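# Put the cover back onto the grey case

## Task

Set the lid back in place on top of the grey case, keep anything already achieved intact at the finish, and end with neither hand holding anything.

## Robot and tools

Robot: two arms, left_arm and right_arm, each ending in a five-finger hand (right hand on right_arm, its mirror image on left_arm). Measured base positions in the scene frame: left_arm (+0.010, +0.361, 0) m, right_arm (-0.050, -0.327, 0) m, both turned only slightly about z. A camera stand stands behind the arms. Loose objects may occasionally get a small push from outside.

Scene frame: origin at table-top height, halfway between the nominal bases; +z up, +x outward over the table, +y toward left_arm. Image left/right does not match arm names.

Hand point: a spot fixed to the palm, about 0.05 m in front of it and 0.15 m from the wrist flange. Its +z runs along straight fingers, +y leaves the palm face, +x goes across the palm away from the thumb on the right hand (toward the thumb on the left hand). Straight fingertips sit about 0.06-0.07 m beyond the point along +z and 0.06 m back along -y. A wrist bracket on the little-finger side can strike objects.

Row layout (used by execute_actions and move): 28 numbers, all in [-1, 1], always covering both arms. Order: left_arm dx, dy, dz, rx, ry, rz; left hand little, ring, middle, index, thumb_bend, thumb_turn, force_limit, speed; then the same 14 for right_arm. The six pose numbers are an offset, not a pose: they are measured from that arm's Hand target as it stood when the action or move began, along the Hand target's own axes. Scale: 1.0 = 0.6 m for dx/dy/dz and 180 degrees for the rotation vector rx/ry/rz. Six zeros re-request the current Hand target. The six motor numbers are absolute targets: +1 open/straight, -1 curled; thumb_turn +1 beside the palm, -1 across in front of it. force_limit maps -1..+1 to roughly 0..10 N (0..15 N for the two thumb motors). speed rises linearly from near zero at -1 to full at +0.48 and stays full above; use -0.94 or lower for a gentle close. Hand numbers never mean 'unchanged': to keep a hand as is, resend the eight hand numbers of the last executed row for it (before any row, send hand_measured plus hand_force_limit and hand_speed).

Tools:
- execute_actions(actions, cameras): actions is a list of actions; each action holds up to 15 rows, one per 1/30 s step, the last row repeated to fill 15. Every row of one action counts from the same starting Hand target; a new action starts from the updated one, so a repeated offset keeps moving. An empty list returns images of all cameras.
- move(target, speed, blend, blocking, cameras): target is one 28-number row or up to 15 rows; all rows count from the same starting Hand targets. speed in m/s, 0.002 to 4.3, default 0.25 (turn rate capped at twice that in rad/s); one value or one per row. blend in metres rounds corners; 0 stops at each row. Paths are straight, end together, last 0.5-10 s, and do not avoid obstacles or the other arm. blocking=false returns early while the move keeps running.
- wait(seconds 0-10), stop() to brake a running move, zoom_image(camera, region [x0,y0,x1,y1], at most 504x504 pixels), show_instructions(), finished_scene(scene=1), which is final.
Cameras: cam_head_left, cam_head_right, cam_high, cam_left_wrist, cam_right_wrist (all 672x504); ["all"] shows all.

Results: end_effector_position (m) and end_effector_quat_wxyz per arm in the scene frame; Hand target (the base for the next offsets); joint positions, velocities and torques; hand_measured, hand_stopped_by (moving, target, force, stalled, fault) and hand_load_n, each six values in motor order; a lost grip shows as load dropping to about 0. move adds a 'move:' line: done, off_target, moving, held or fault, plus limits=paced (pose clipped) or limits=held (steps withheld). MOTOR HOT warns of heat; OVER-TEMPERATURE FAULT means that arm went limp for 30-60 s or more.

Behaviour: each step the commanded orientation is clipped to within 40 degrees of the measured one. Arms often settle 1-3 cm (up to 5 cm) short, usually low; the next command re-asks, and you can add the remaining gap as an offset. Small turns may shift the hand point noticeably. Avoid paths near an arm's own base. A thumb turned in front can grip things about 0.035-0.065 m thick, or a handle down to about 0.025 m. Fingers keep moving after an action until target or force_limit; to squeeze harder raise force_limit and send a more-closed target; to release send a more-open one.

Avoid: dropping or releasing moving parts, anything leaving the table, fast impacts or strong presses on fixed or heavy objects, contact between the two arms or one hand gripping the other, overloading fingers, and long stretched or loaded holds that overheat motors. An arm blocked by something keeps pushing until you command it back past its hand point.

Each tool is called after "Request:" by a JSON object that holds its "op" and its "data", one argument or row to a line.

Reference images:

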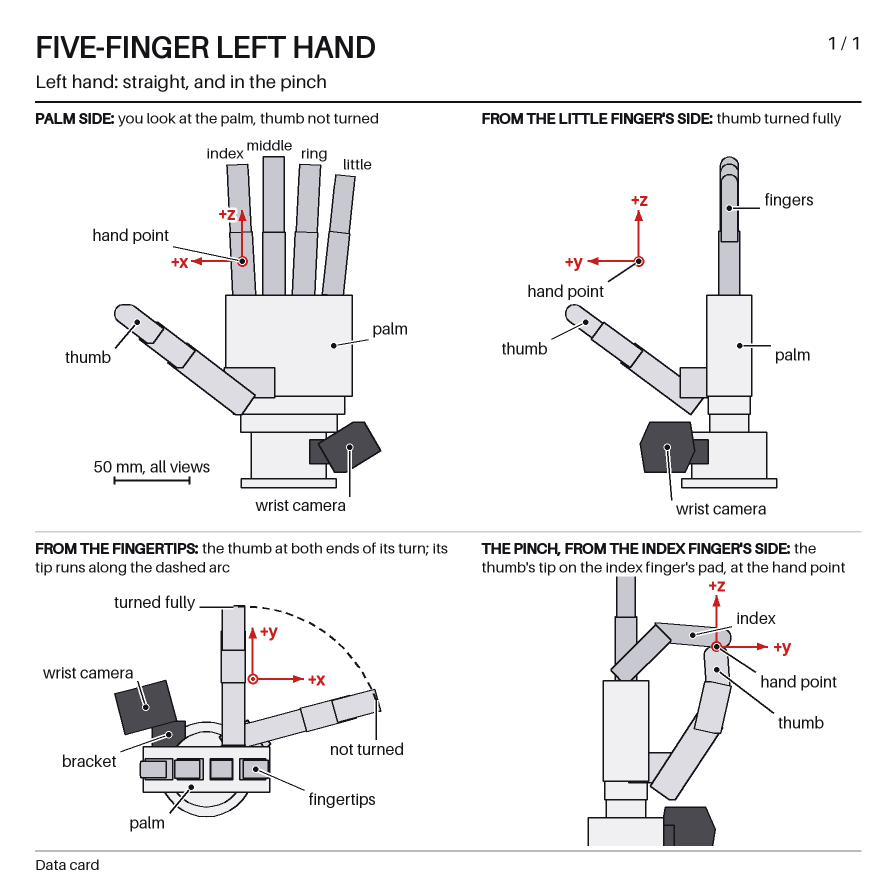

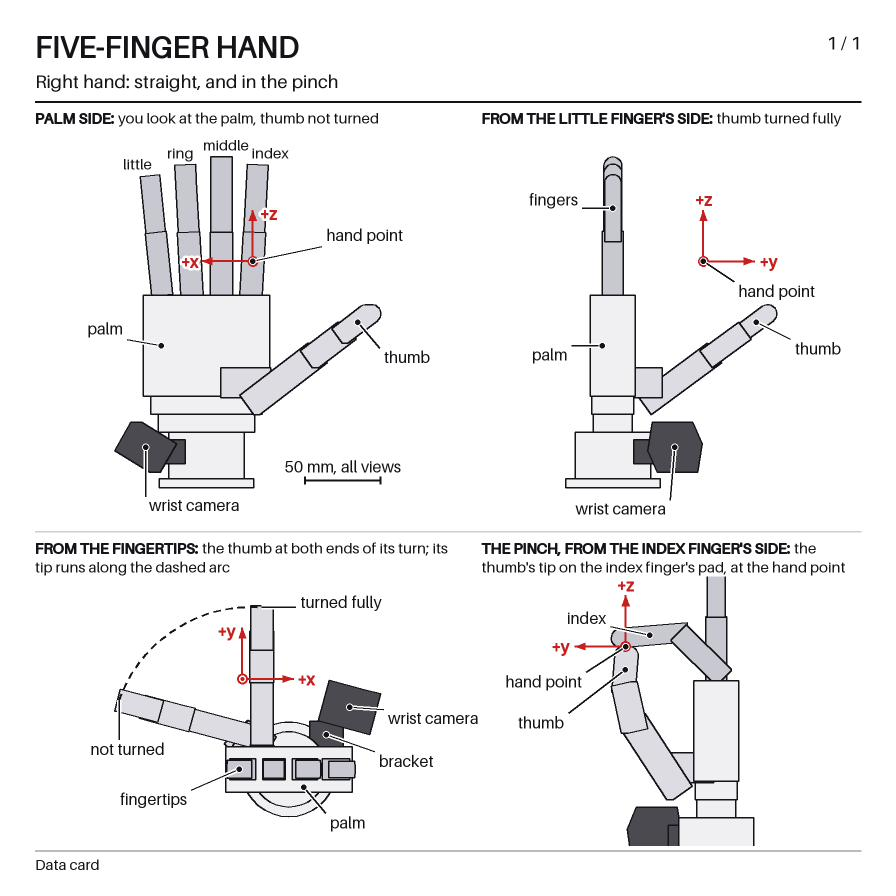

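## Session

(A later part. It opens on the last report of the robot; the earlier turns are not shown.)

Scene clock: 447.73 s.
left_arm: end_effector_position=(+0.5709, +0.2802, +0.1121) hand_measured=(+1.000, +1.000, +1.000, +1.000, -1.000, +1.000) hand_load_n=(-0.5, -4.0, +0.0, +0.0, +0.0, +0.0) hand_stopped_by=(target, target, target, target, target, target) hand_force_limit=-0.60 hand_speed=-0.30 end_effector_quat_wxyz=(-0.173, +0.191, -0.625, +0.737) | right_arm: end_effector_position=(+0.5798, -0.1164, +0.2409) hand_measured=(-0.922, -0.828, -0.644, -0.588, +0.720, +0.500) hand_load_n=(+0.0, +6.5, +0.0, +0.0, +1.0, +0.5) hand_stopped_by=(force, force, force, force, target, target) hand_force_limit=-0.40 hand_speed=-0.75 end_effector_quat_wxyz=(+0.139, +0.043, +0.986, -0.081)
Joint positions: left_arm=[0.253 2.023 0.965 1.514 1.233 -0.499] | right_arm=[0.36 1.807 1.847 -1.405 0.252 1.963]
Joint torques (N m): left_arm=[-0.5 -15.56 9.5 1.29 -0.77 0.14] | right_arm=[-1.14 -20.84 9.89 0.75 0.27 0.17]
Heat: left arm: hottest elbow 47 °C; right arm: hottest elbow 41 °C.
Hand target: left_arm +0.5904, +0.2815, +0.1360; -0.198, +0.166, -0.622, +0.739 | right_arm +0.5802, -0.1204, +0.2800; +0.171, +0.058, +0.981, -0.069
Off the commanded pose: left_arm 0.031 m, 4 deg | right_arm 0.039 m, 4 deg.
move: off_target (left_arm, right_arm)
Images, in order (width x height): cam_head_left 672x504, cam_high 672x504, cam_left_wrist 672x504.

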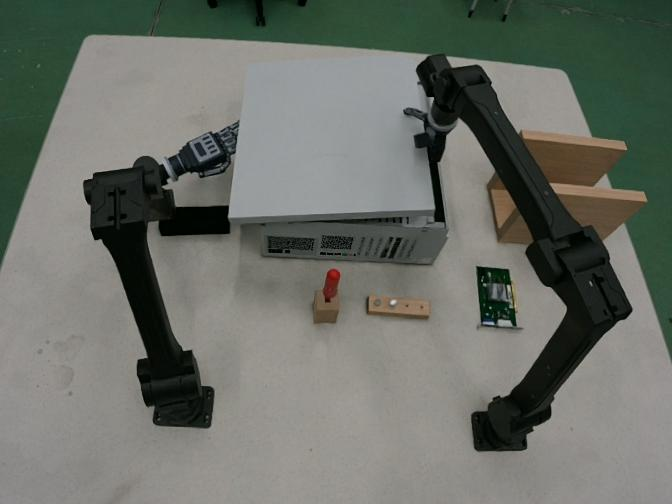

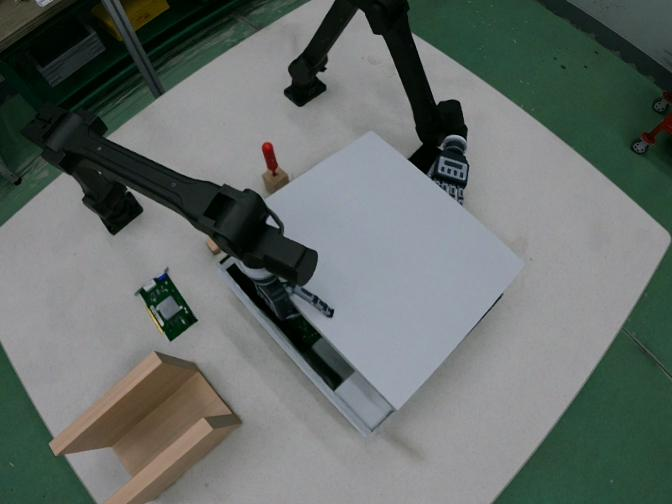

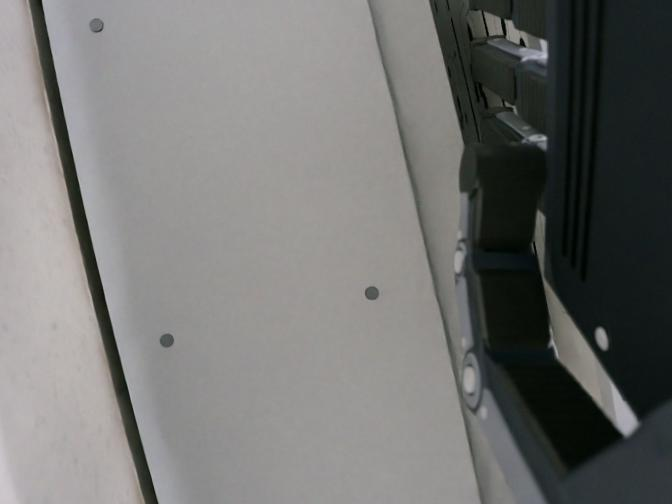

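Request:
{"op": "move", "data": {
  "target": [-0.0072,-0.048,0.0135,0,0,0,1,1,1,1,-1,1,-0.6,-0.3,0.0,0.0,0.0,0,0,0,-0.95,-0.95,-0.95,-0.9,0.72,0.5,-0.4,-0.75],
  "speed": 0.06,
  "cameras": ["cam_high", "cam_head_left", "cam_left_wrist"]
}}

Scene clock: 449.60 s.
left_arm: end_effector_position=(+0.5773, +0.2809, +0.1340) hand_measured=(+1.000, +1.000, +1.000, +1.000, -1.000, +1.000) hand_load_n=(+0.0, -3.0, +0.0, -0.5, +0.0, +0.0) hand_stopped_by=(target, target, target, target, target, target) hand_force_limit=-0.60 hand_speed=-0.30 end_effector_quat_wxyz=(-0.169, +0.197, -0.624, +0.737) | right_arm: end_effector_position=(+0.5799, -0.1170, +0.2419) hand_measured=(-0.922, -0.828, -0.644, -0.588, +0.720, +0.500) hand_load_n=(+0.0, +5.5, +0.0, +0.5, +0.0, +0.0) hand_stopped_by=(force, force, force, force, target, target) hand_force_limit=-0.40 hand_speed=-0.75 end_effector_quat_wxyz=(+0.140, +0.044, +0.986, -0.082)
Joint positions: left_arm=[0.252 1.975 0.981 1.434 1.228 -0.498] | right_arm=[0.36 1.806 1.847 -1.405 0.254 1.966]
Joint torques (N m): left_arm=[-0.44 -16.26 10.19 0.92 -0.69 0.18] | right_arm=[-1.14 -20.72 9.91 0.75 0.2 0.13]
Heat: left arm: hottest elbow 47 °C; right arm: hottest elbow 41 °C.
Hand target: left_arm +0.5956, +0.2809, +0.1659; -0.198, +0.166, -0.622, +0.739 | right_arm +0.5802, -0.1204, +0.2800; +0.171, +0.058, +0.981, -0.069
Off the commanded pose: left_arm 0.037 m, 5 deg | right_arm 0.038 m, 4 deg.
move: off_target (left_arm, right_arm)
Images, in order (width x height): cam_head_left 672x504, cam_high 672x504, cam_left_wrist 672x504.

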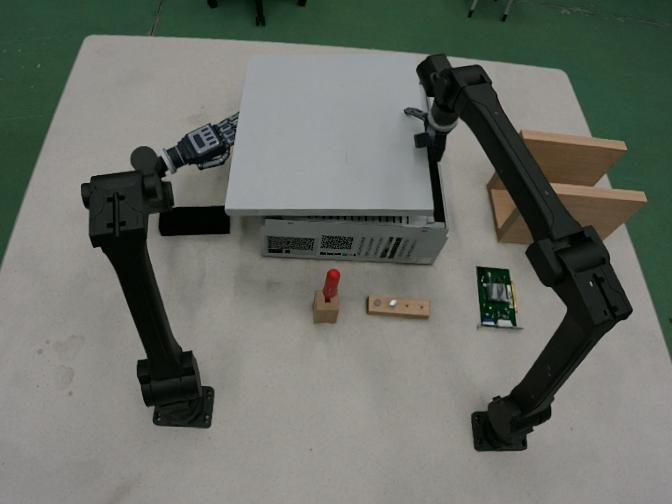

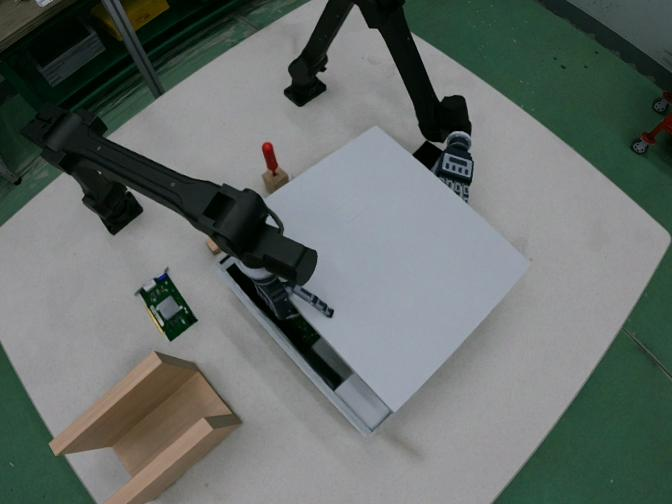

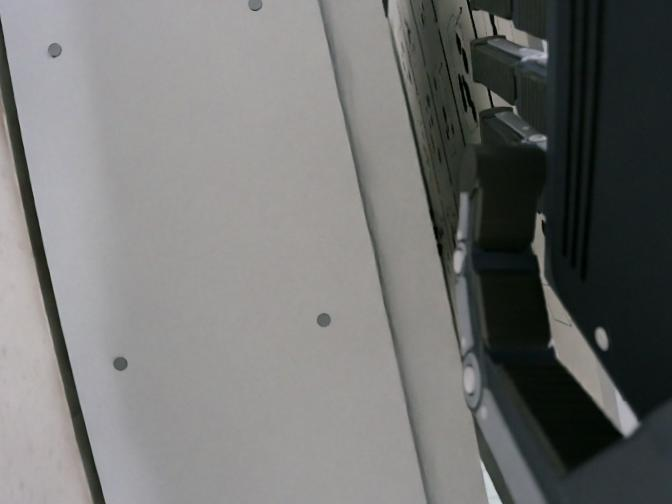

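Request:
{"op": "zoom_image", "data": {
  "camera": "cam_high",
  "region": [440, 240, 560, 340]
}}

Request:
{"op": "zoom_image", "data": {
  "camera": "cam_high",
  "region": [340, 360, 460, 460]
}}

Request:
{"op": "zoom_image", "data": {
  "camera": "cam_head_left",
  "region": [200, 180, 340, 280]
}}

Request:
{"op": "zoom_image", "data": {
  "camera": "cam_head_left",
  "region": [340, 180, 480, 280]
}}

Scaled by 4.200 from the camera's 672x504 image, which has a finer 960x720 frame.

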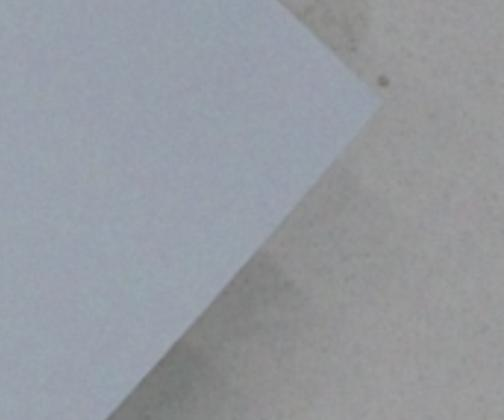

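Scaled by 4.200 from the camera's 672x504 image, which has a finer 960x720 frame.

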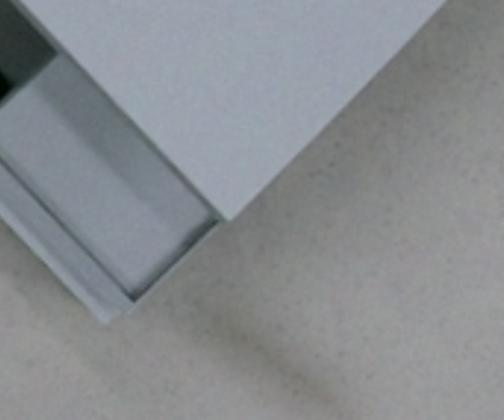

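Scaled by 3.600 from the camera's 672x504 image, which has a finer 960x720 frame.

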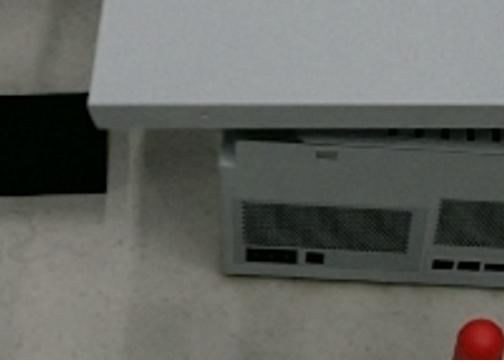

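Scaled by 3.600 from the camera's 672x504 image, which has a finer 960x720 frame.

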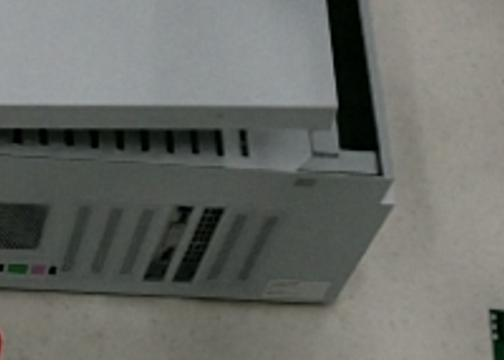

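Request:
{"op": "move", "data": {
  "target": [0,0,0,0,0,0,1,1,1,1,-1,1,-0.6,-0.3,0.0312,-0.0046,-0.0108,0.0019,0.0006,0.0052,-0.95,-0.95,-0.95,-0.9,0.72,0.5,-0.4,-0.75],
  "speed": 0.06,
  "cameras": ["cam_high", "cam_head_left", "cam_left_wrist"]
}}

Scene clock: 453.67 s.
left_arm: end_effector_position=(+0.5762, +0.2754, +0.1338) hand_measured=(+1.000, +1.000, +1.000, +1.000, -1.000, +1.000) hand_load_n=(+0.0, -4.0, +0.0, -0.5, +0.0, +0.0) hand_stopped_by=(target, target, target, target, target, target) hand_force_limit=-0.60 hand_speed=-0.30 end_effector_quat_wxyz=(-0.165, +0.193, -0.626, +0.737) | right_arm: end_effector_position=(+0.5597, -0.1219, +0.2438) hand_measured=(-0.922, -0.828, -0.644, -0.588, +0.720, +0.500) hand_load_n=(+0.0, +6.5, +0.0, +0.0, +0.0, +0.5) hand_stopped_by=(force, force, force, force, target, target) hand_force_limit=-0.40 hand_speed=-0.75 end_effector_quat_wxyz=(+0.137, +0.056, +0.985, -0.083)
Joint positions: left_arm=[0.242 1.975 0.981 1.434 1.231 -0.497] | right_arm=[0.367 1.752 1.779 -1.403 0.259 1.999]
Joint torques (N m): left_arm=[0.09 -16.91 9.95 0.85 -0.75 0.12] | right_arm=[-0.56 -19.78 9.87 1.02 0.36 0.13]
Heat: left arm: hottest elbow 47 °C; right arm: hottest elbow 41 °C.
Hand target: left_arm +0.5956, +0.2810, +0.1659; -0.198, +0.166, -0.622, +0.739 | right_arm +0.5602, -0.1206, +0.2799; +0.170, +0.067, +0.981, -0.071
Off the commanded pose: left_arm 0.038 m, 5 deg | right_arm 0.036 m, 4 deg.
move: off_target (left_arm, right_arm)
Images, in order (width x height): cam_head_left 672x504, cam_high 672x504, cam_left_wrist 672x504.

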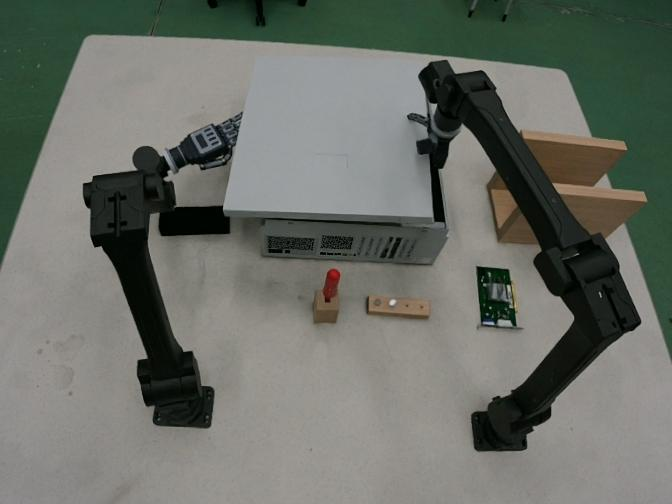

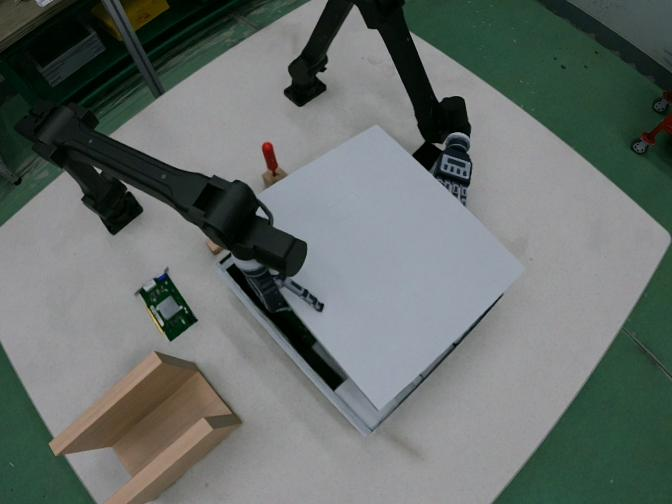

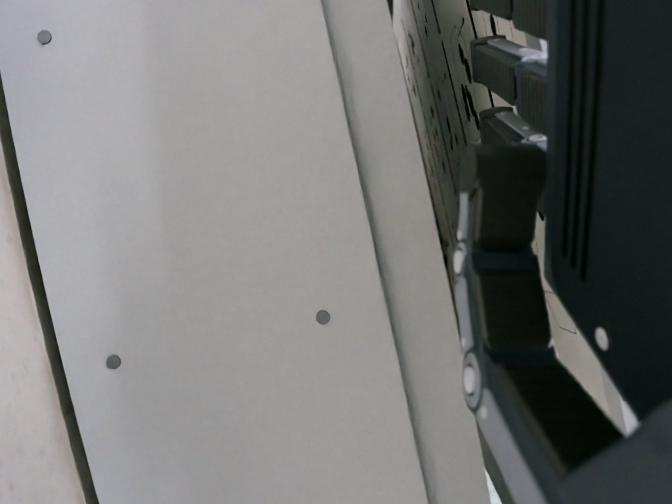

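Request:
{"op": "zoom_image", "data": {
  "camera": "cam_high",
  "region": [350, 270, 530, 450]
}}

Request:
{"op": "zoom_image", "data": {
  "camera": "cam_head_left",
  "region": [200, 180, 340, 280]
}}

Request:
{"op": "zoom_image", "data": {
  "camera": "cam_head_left",
  "region": [340, 180, 480, 280]
}}

Scaled by 2.800 from the camera's 672x504 image, which has a finer 960x720 frame.

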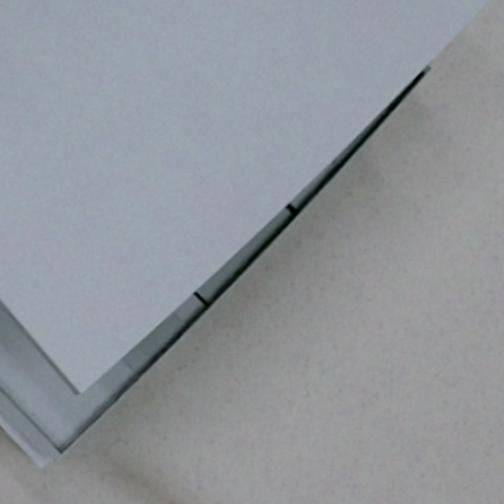

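Scaled by 3.600 from the camera's 672x504 image, which has a finer 960x720 frame.

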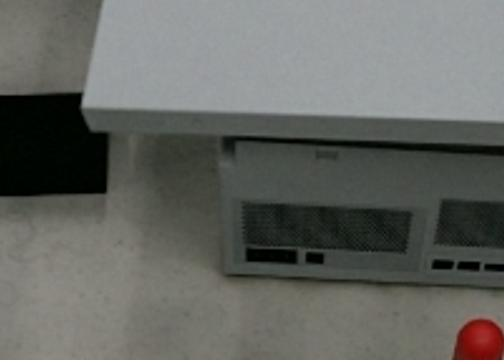

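Scaled by 3.600 from the camera's 672x504 image, which has a finer 960x720 frame.

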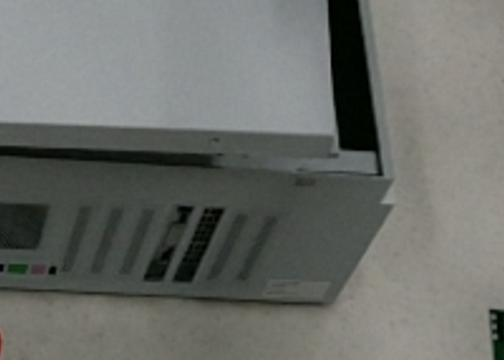

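Request:
{"op": "move", "data": {
  "target": [0,0,0,0,0,0,1,1,1,1,-1,1,-0.6,-0.3,-0.0265,0.0044,0.0091,0,0,0,-0.95,-0.95,-0.95,-0.9,0.72,0.5,-0.4,-0.75],
  "speed": 0.06,
  "cameras": ["cam_high", "cam_head_left", "cam_right_wrist"]
}}

Request:
{"op": "zoom_image", "data": {
  "camera": "cam_high",
  "region": [350, 270, 530, 450]
}}

Request:
{"op": "zoom_image", "data": {
  "camera": "cam_head_left",
  "region": [200, 180, 340, 280]
}}

Request:
{"op": "zoom_image", "data": {
  "camera": "cam_head_left",
  "region": [340, 180, 480, 280]
}}

Scene clock: 456.07 s.
left_arm: end_effector_position=(+0.5765, +0.2755, +0.1335) hand_measured=(+1.000, +1.000, +1.000, +1.000, -1.000, +1.000) hand_load_n=(+0.0, -5.0, +0.0, +0.0, +0.0, +0.0) hand_stopped_by=(target, target, target, target, target, target) hand_force_limit=-0.60 hand_speed=-0.30 end_effector_quat_wxyz=(-0.164, +0.195, -0.625, +0.737) | right_arm: end_effector_position=(+0.5613, -0.1219, +0.2356) hand_measured=(-0.922, -0.828, -0.644, -0.588, +0.720, +0.500) hand_load_n=(+0.0, +6.5, +0.0, +0.0, +1.0, +0.5) hand_stopped_by=(force, force, force, force, target, target) hand_force_limit=-0.40 hand_speed=-0.75 end_effector_quat_wxyz=(+0.132, +0.056, +0.986, -0.087)
Joint positions: left_arm=[0.242 1.975 0.981 1.431 1.229 -0.497] | right_arm=[0.367 1.765 1.779 -1.403 0.261 1.999]
Joint torques (N m): left_arm=[-0.38 -16.44 10.22 0.95 -0.65 0.11] | right_arm=[-1.32 -17.96 13.89 0.53 0.19 0.03]
Heat: left arm: hottest elbow 47 °C; right arm: hottest elbow 41 °C.
Hand target: left_arm +0.5956, +0.2810, +0.1659; -0.198, +0.166, -0.622, +0.739 | right_arm +0.5772, -0.1206, +0.2800; +0.170, +0.067, +0.981, -0.071
Off the commanded pose: left_arm 0.038 m, 5 deg | right_arm 0.047 m, 5 deg.
move: off_target (left_arm, right_arm)
Images, in order (width x height): cam_head_left 672x504, cam_high 672x504, cam_right_wrist 672x504.

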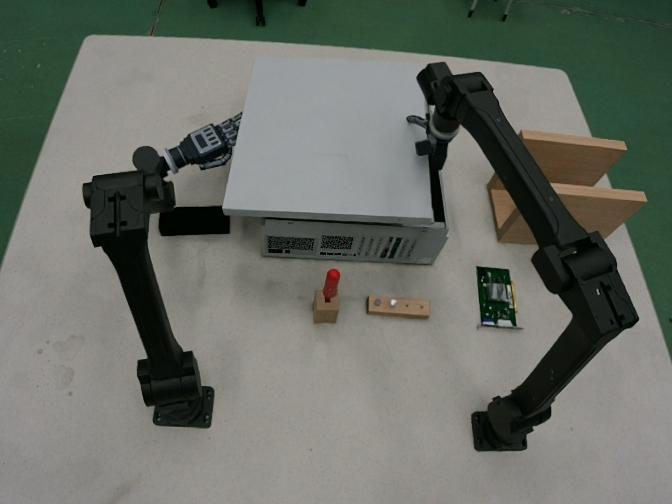

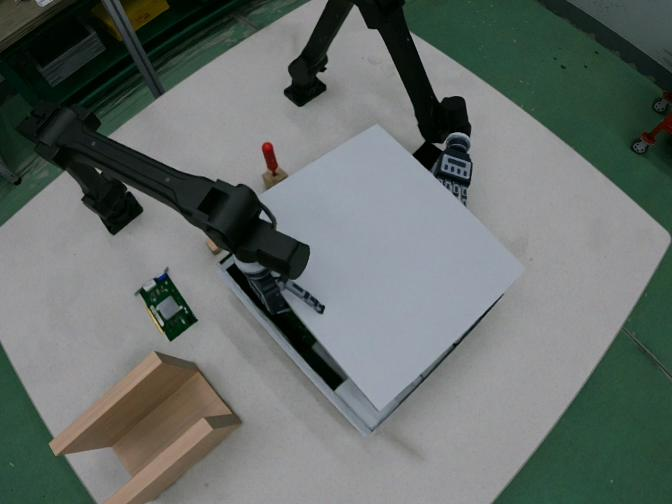

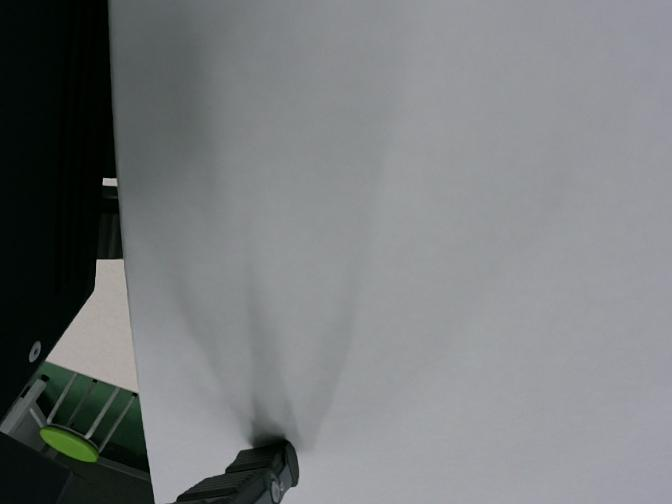

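Scaled by 2.800 from the camera's 672x504 image, which has a finer 960x720 frame.

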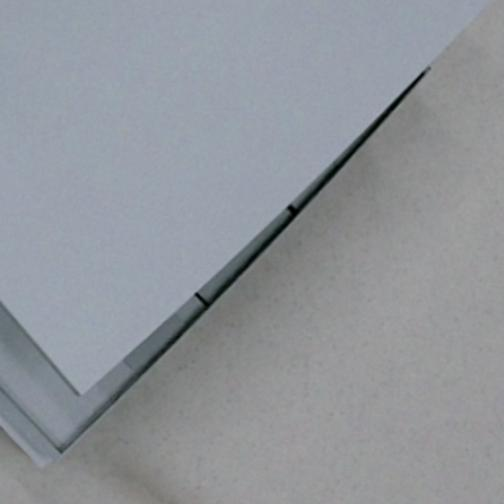

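Scaled by 3.600 from the camera's 672x504 image, which has a finer 960x720 frame.

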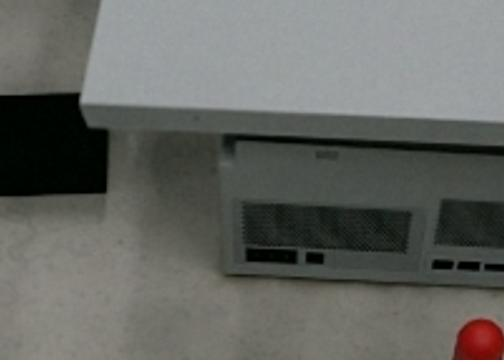

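Scaled by 3.600 from the camera's 672x504 image, which has a finer 960x720 frame.

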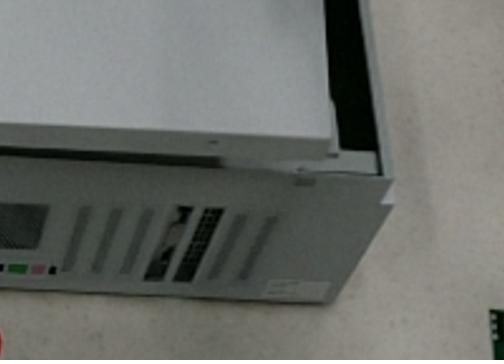

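Request:
{"op": "move", "data": {
  "target": [0,0,0,0,0,0,1,1,1,1,-1,1,-0.6,-0.3,-0.0213,0.0007,-0.0102,0,0,0,-0.95,-0.95,-0.95,-0.9,0.72,0.5,-0.4,-0.75],
  "speed": 0.06,
  "cameras": ["cam_high", "cam_head_left"]
}}

Request:
{"op": "zoom_image", "data": {
  "camera": "cam_high",
  "region": [350, 270, 530, 450]
}}

Request:
{"op": "zoom_image", "data": {
  "camera": "cam_head_left",
  "region": [340, 180, 480, 280]
}}

Scene clock: 457.53 s.
left_arm: end_effector_position=(+0.5769, +0.2756, +0.1337) hand_measured=(+1.000, +1.000, +1.000, +1.000, -1.000, +1.000) hand_load_n=(+0.0, -5.5, +0.0, +0.0, +0.0, -0.5) hand_stopped_by=(target, target, target, target, target, target) hand_force_limit=-0.60 hand_speed=-0.30 end_effector_quat_wxyz=(-0.165, +0.196, -0.625, +0.738) | right_arm: end_effector_position=(+0.5644, -0.1213, +0.2361) hand_measured=(-0.922, -0.828, -0.644, -0.588, +0.720, +0.500) hand_load_n=(+0.0, +5.0, +0.0, +0.0, +2.0, -1.0) hand_stopped_by=(force, force, force, force, target, target) hand_force_limit=-0.40 hand_speed=-0.75 end_effector_quat_wxyz=(+0.125, +0.055, +0.987, -0.090)
Joint positions: left_arm=[0.242 1.975 0.981 1.431 1.227 -0.497] | right_arm=[0.366 1.785 1.811 -1.43 0.261 1.999]
Joint torques (N m): left_arm=[-0.85 -15.62 10.06 0.83 -0.59 0.14] | right_arm=[-1.73 -17.85 15.94 0.31 0.14 -0.02]
Heat: left arm: hottest elbow 47 °C; right arm: hottest elbow 42 °C.
Hand target: left_arm +0.5956, +0.2810, +0.1659; -0.198, +0.166, -0.622, +0.739 | right_arm +0.5872, -0.1205, +0.2900; +0.170, +0.067, +0.981, -0.071
Off the commanded pose: left_arm 0.038 m, 5 deg | right_arm 0.059 m, 6 deg.
move: off_target (left_arm, right_arm)
Images, in order (width x height): cam_head_left 672x504, cam_high 672x504.

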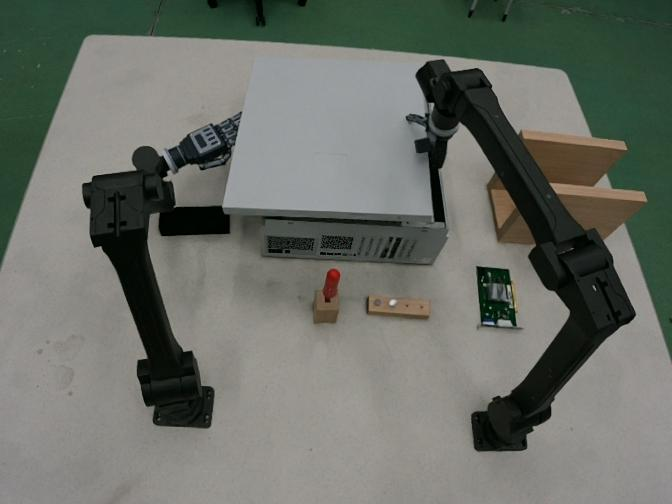

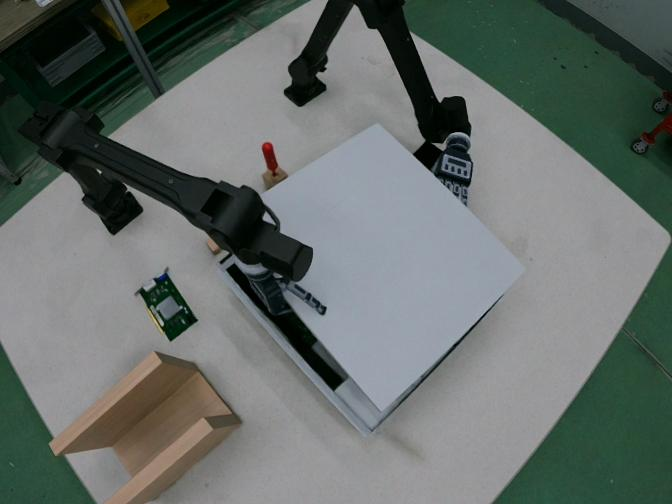

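Scaled by 2.800 from the camera's 672x504 image, which has a finer 960x720 frame.

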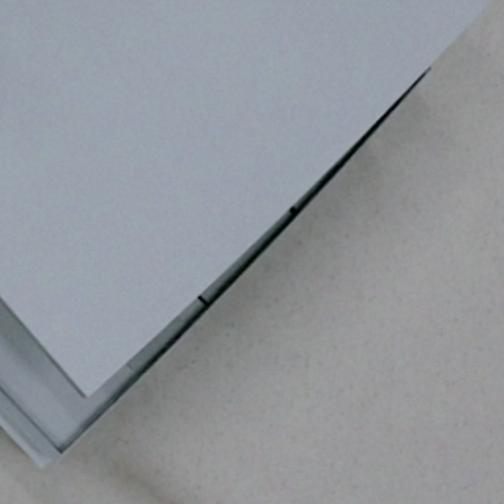

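Scaled by 3.600 from the camera's 672x504 image, which has a finer 960x720 frame.

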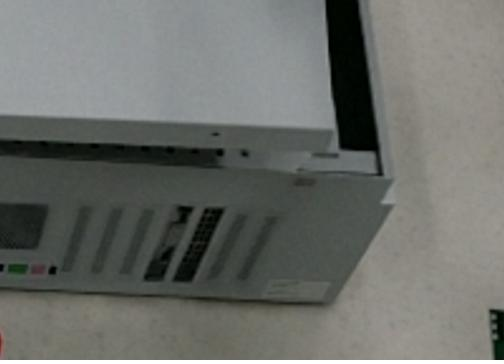

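Request:
{"op": "move", "data": {
  "target": [0,0,0,0,0,0,1,1,1,1,-1,1,-0.6,-0.3,-0.0185,0.0017,-0.0025,0,0,0,-0.95,-0.95,-0.95,-0.9,0.72,0.5,-0.4,-0.75],
  "speed": 0.06,
  "cameras": ["cam_high", "cam_head_left"]
}}

Request:
{"op": "zoom_image", "data": {
  "camera": "cam_high",
  "region": [350, 270, 530, 450]
}}

Request:
{"op": "zoom_image", "data": {
  "camera": "cam_head_left",
  "region": [340, 180, 480, 280]
}}

Scene clock: 458.90 s.
left_arm: end_effector_position=(+0.5773, +0.2757, +0.1339) hand_measured=(+1.000, +1.000, +1.000, +1.000, -1.000, +1.000) hand_load_n=(+0.0, -5.0, +0.0, -0.5, +0.0, +0.0) hand_stopped_by=(target, target, target, target, target, target) hand_force_limit=-0.60 hand_speed=-0.30 end_effector_quat_wxyz=(-0.166, +0.196, -0.624, +0.738) | right_arm: end_effector_position=(+0.5752, -0.1215, +0.2393) hand_measured=(-0.922, -0.828, -0.644, -0.588, +0.720, +0.500) hand_load_n=(+0.0, +5.5, +0.0, +0.0, +2.0, -0.5) hand_stopped_by=(force, force, force, force, target, target) hand_force_limit=-0.40 hand_speed=-0.75 end_effector_quat_wxyz=(+0.123, +0.056, +0.987, -0.091)
Joint positions: left_arm=[0.242 1.975 0.981 1.431 1.224 -0.497] | right_arm=[0.36 1.817 1.865 -1.455 0.261 1.994]
Joint torques (N m): left_arm=[-0.21 -16.91 10.04 1.17 -0.51 0.14] | right_arm=[-1.61 -18.37 16.06 0.32 0.08 -0.03]
Heat: left arm: hottest elbow 47 °C; right arm: hottest elbow 42 °C.
Hand target: left_arm +0.5956, +0.2810, +0.1659; -0.198, +0.166, -0.622, +0.739 | right_arm +0.5972, -0.1204, +0.2951; +0.170, +0.067, +0.981, -0.071
Off the commanded pose: left_arm 0.037 m, 5 deg | right_arm 0.060 m, 6 deg.
move: off_target (left_arm, right_arm)
Images, in order (width x height): cam_head_left 672x504, cam_high 672x504.

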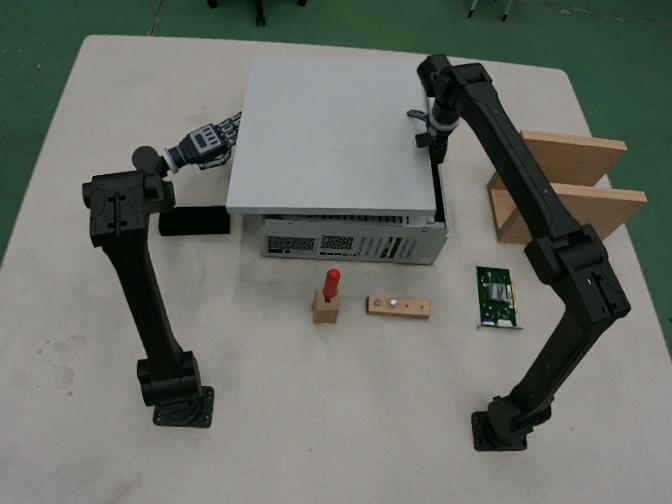

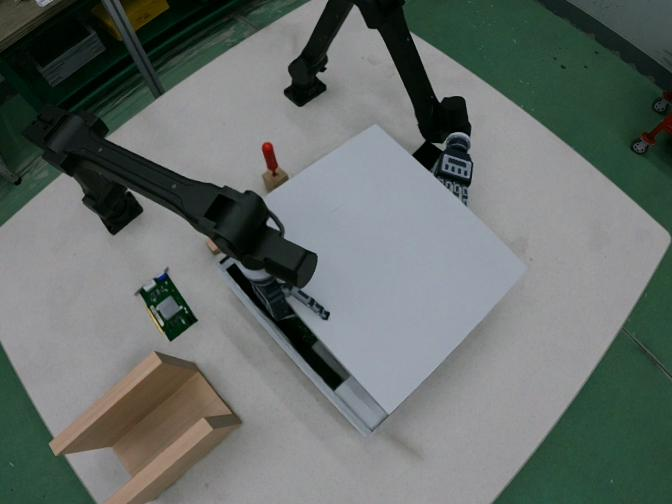

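Scaled by 2.800 from the camera's 672x504 image, which has a finer 960x720 frame.

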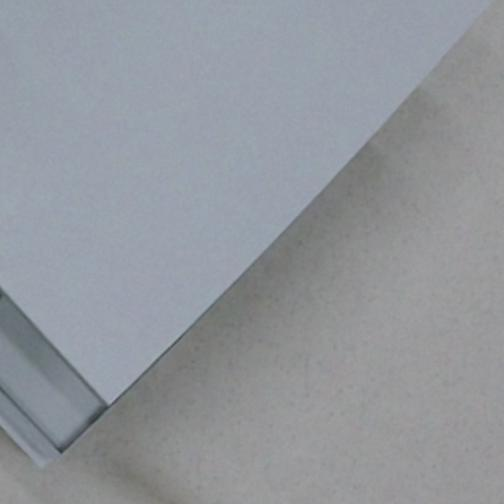

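Scaled by 3.600 from the camera's 672x504 image, which has a finer 960x720 frame.

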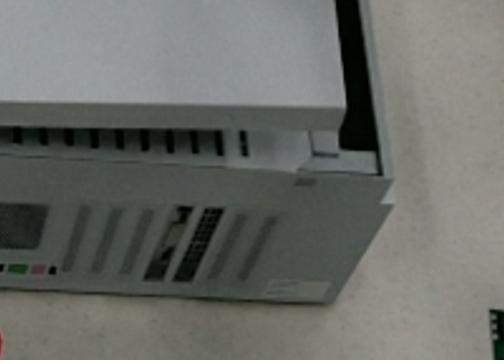

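Request:
{"op": "move", "data": {
  "target": [0.0145,0.0807,-0.0225,0,0,0,1,1,1,1,-1,1,-0.6,-0.3,0,0,0,0,0,0,-0.95,-0.95,-0.95,-0.9,0.72,0.5,-0.4,-0.75],
  "speed": 0.05,
  "cameras": ["all"]
}}

Request:
{"op": "zoom_image", "data": {
  "camera": "cam_high",
  "region": [350, 270, 530, 450]
}}

Request:
{"op": "zoom_image", "data": {
  "camera": "cam_head_left",
  "region": [200, 180, 340, 280]
}}

Request:
{"op": "zoom_image", "data": {
  "camera": "cam_head_left",
  "region": [340, 180, 480, 280]
}}

Scene clock: 465.57 s.
left_arm: end_effector_position=(+0.5755, +0.2753, +0.1030) hand_measured=(+1.000, +1.000, +1.000, +1.000, -1.000, +1.000) hand_load_n=(+0.0, -4.5, +0.0, +0.0, +0.0, +0.0) hand_stopped_by=(target, target, target, target, target, target) hand_force_limit=-0.60 hand_speed=-0.30 end_effector_quat_wxyz=(-0.169, +0.190, -0.626, +0.738) | right_arm: end_effector_position=(+0.5753, -0.1215, +0.2383) hand_measured=(-0.922, -0.828, -0.644, -0.588, +0.720, +0.500) hand_load_n=(+0.0, +5.5, +0.5, +0.0, +1.5, -0.5) hand_stopped_by=(force, force, force, force, target, target) hand_force_limit=-0.40 hand_speed=-0.75 end_effector_quat_wxyz=(+0.123, +0.056, +0.987, -0.091)
Joint positions: left_arm=[0.242 2.05 0.981 1.518 1.229 -0.495] | right_arm=[0.36 1.819 1.865 -1.455 0.261 1.994]
Joint torques (N m): left_arm=[-0.03 -14.74 7.41 2.39 -0.6 0.16] | right_arm=[-1.55 -18.49 16.05 0.29 0.08 -0.03]
Heat: left arm: hottest elbow 46 °C; right arm: hottest elbow 44 °C.
Hand target: left_arm +0.5856, +0.2811, +0.1158; -0.198, +0.166, -0.622, +0.739 | right_arm +0.5972, -0.1204, +0.2950; +0.170, +0.067, +0.981, -0.071
Off the commanded pose: left_arm 0.017 m, 4 deg | right_arm 0.061 m, 6 deg.
joint sent to its limit (left arm) — joint 4 (wrist pitch), upper limit. The joint targets still meet the commanded pose.
move: off_target (left_arm, right_arm)

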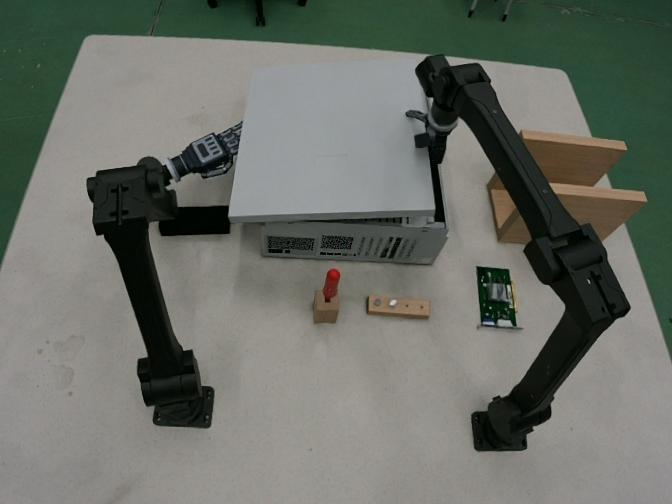

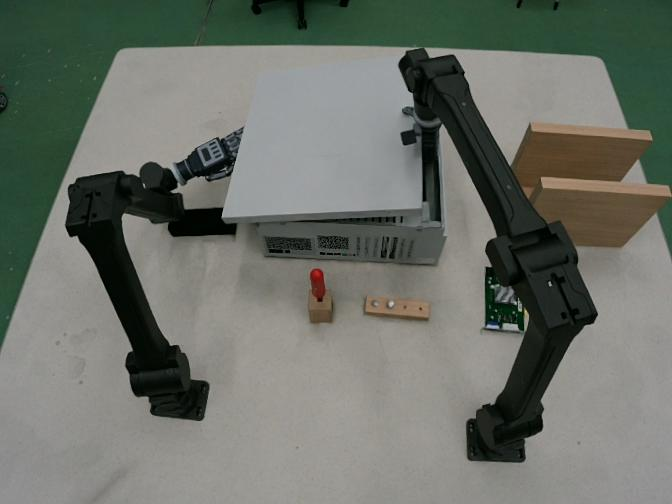

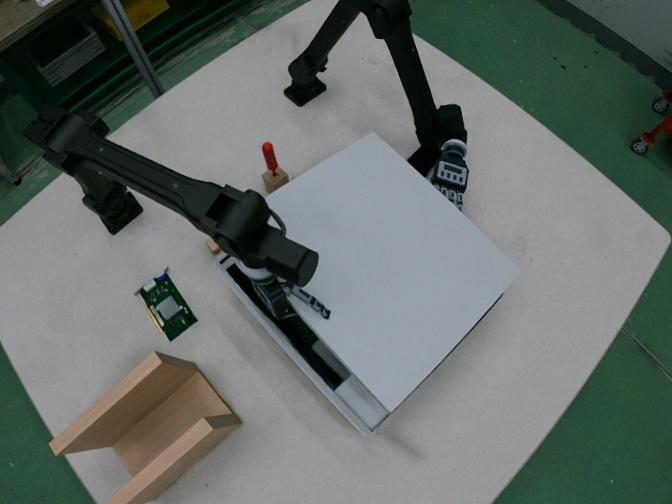

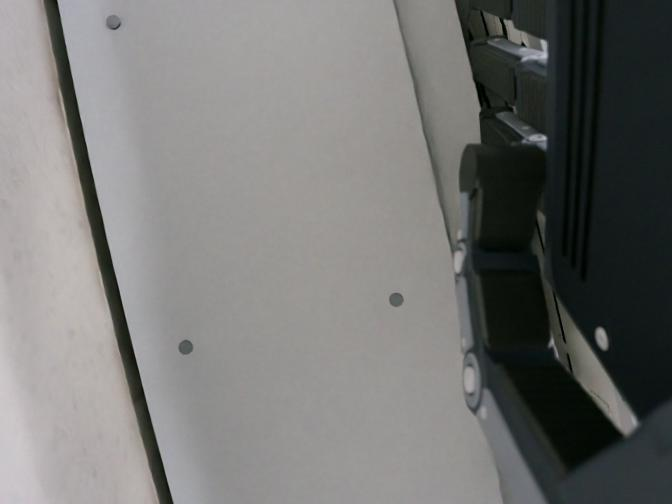

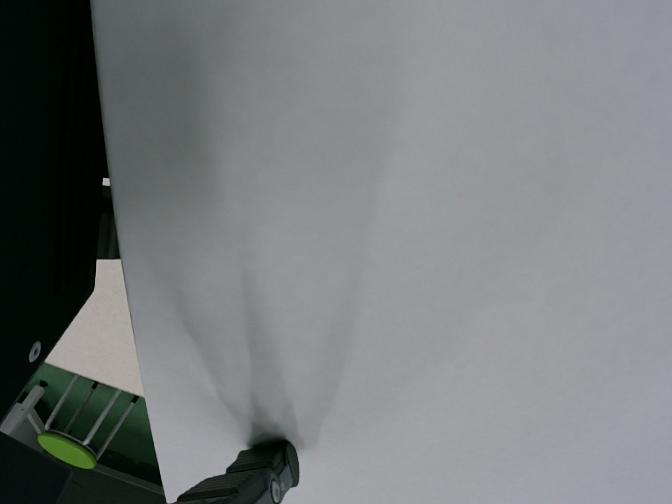

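Scaled by 2.800 from the camera's 672x504 image, which has a finer 960x720 frame.

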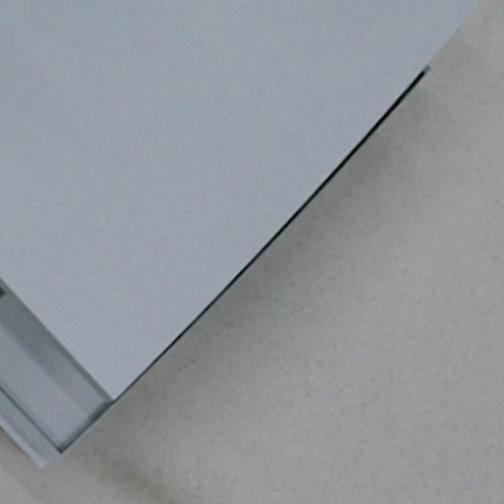

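Scaled by 3.600 from the camera's 672x504 image, which has a finer 960x720 frame.

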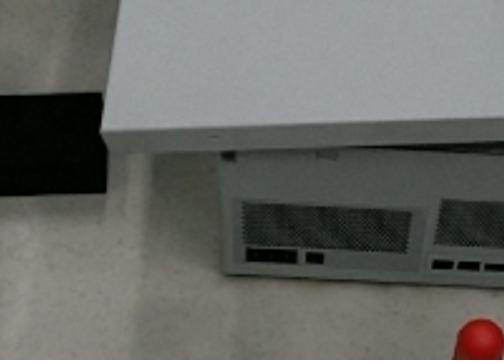

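Scaled by 3.600 from the camera's 672x504 image, which has a finer 960x720 frame.

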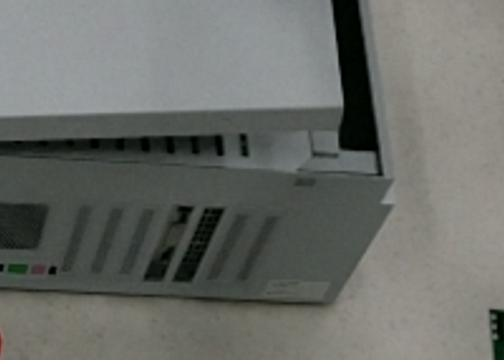

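Request:
{"op": "move", "data": {
  "target": [-0.0247,-0.0714,0.0268,0,0,0,1,1,1,1,-1,1,-0.6,-0.3,0,0,0,0,0,0,-0.95,-0.95,-0.95,-0.9,0.72,0.5,-0.4,-0.75],
  "speed": 0.06,
  "cameras": ["cam_high", "cam_head_left"]
}}

Request:
{"op": "zoom_image", "data": {
  "camera": "cam_high",
  "region": [350, 270, 530, 450]
}}

Request:
{"op": "zoom_image", "data": {
  "camera": "cam_head_left",
  "region": [200, 180, 340, 280]
}}

Scene clock: 467.67 s.
left_arm: end_effector_position=(+0.5826, +0.2768, +0.1268) hand_measured=(+1.000, +1.000, +1.000, +1.000, -1.000, +1.000) hand_load_n=(+0.0, -5.0, +0.0, +0.0, +0.0, +0.0) hand_stopped_by=(target, target, target, target, target, target) hand_force_limit=-0.60 hand_speed=-0.30 end_effector_quat_wxyz=(-0.164, +0.197, -0.625, +0.737) | right_arm: end_effector_position=(+0.5753, -0.1215, +0.2383) hand_measured=(-0.922, -0.828, -0.644, -0.588, +0.720, +0.500) hand_load_n=(+0.0, +7.0, +0.0, +0.0, +1.0, +1.5) hand_stopped_by=(force, force, force, force, target, target) hand_force_limit=-0.40 hand_speed=-0.75 end_effector_quat_wxyz=(+0.123, +0.056, +0.987, -0.091)
Joint positions: left_arm=[0.242 1.999 1 1.429 1.227 -0.495] | right_arm=[0.36 1.819 1.865 -1.455 0.261 1.994]
Joint torques (N m): left_arm=[-1.08 -16.97 10.28 1.11 -0.65 0.13] | right_arm=[-1.61 -18.49 16.06 0.34 0.09 -0.02]
Heat: left arm: hottest elbow 46 °C; right arm: hottest elbow 44 °C.
Hand target: left_arm +0.6027, +0.2810, +0.1609; -0.198, +0.166, -0.622, +0.739 | right_arm +0.5972, -0.1204, +0.2951; +0.170, +0.067, +0.981, -0.071
Off the commanded pose: left_arm 0.040 m, 5 deg | right_arm 0.061 m, 6 deg.
move: off_target (left_arm, right_arm)
Images, in order (width x height): cam_head_left 672x504, cam_high 672x504.

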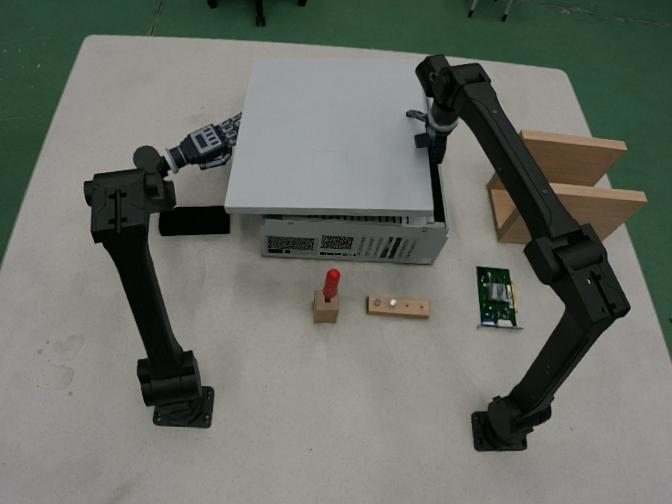

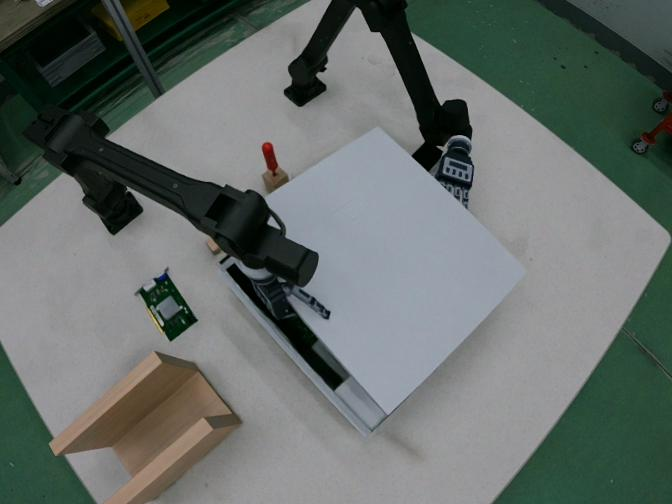

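Scaled by 2.800 from the camera's 672x504 image, which has a finer 960x720 frame.

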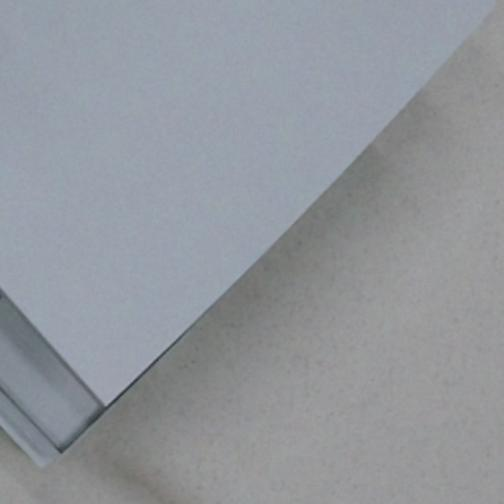

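Scaled by 3.600 from the camera's 672x504 image, which has a finer 960x720 frame.

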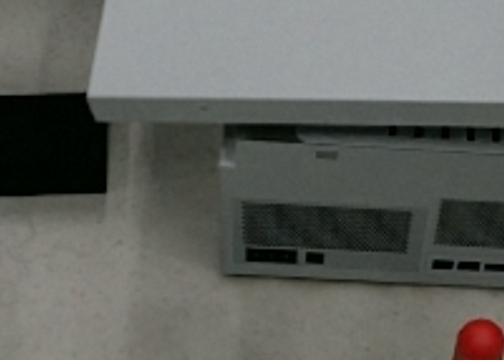

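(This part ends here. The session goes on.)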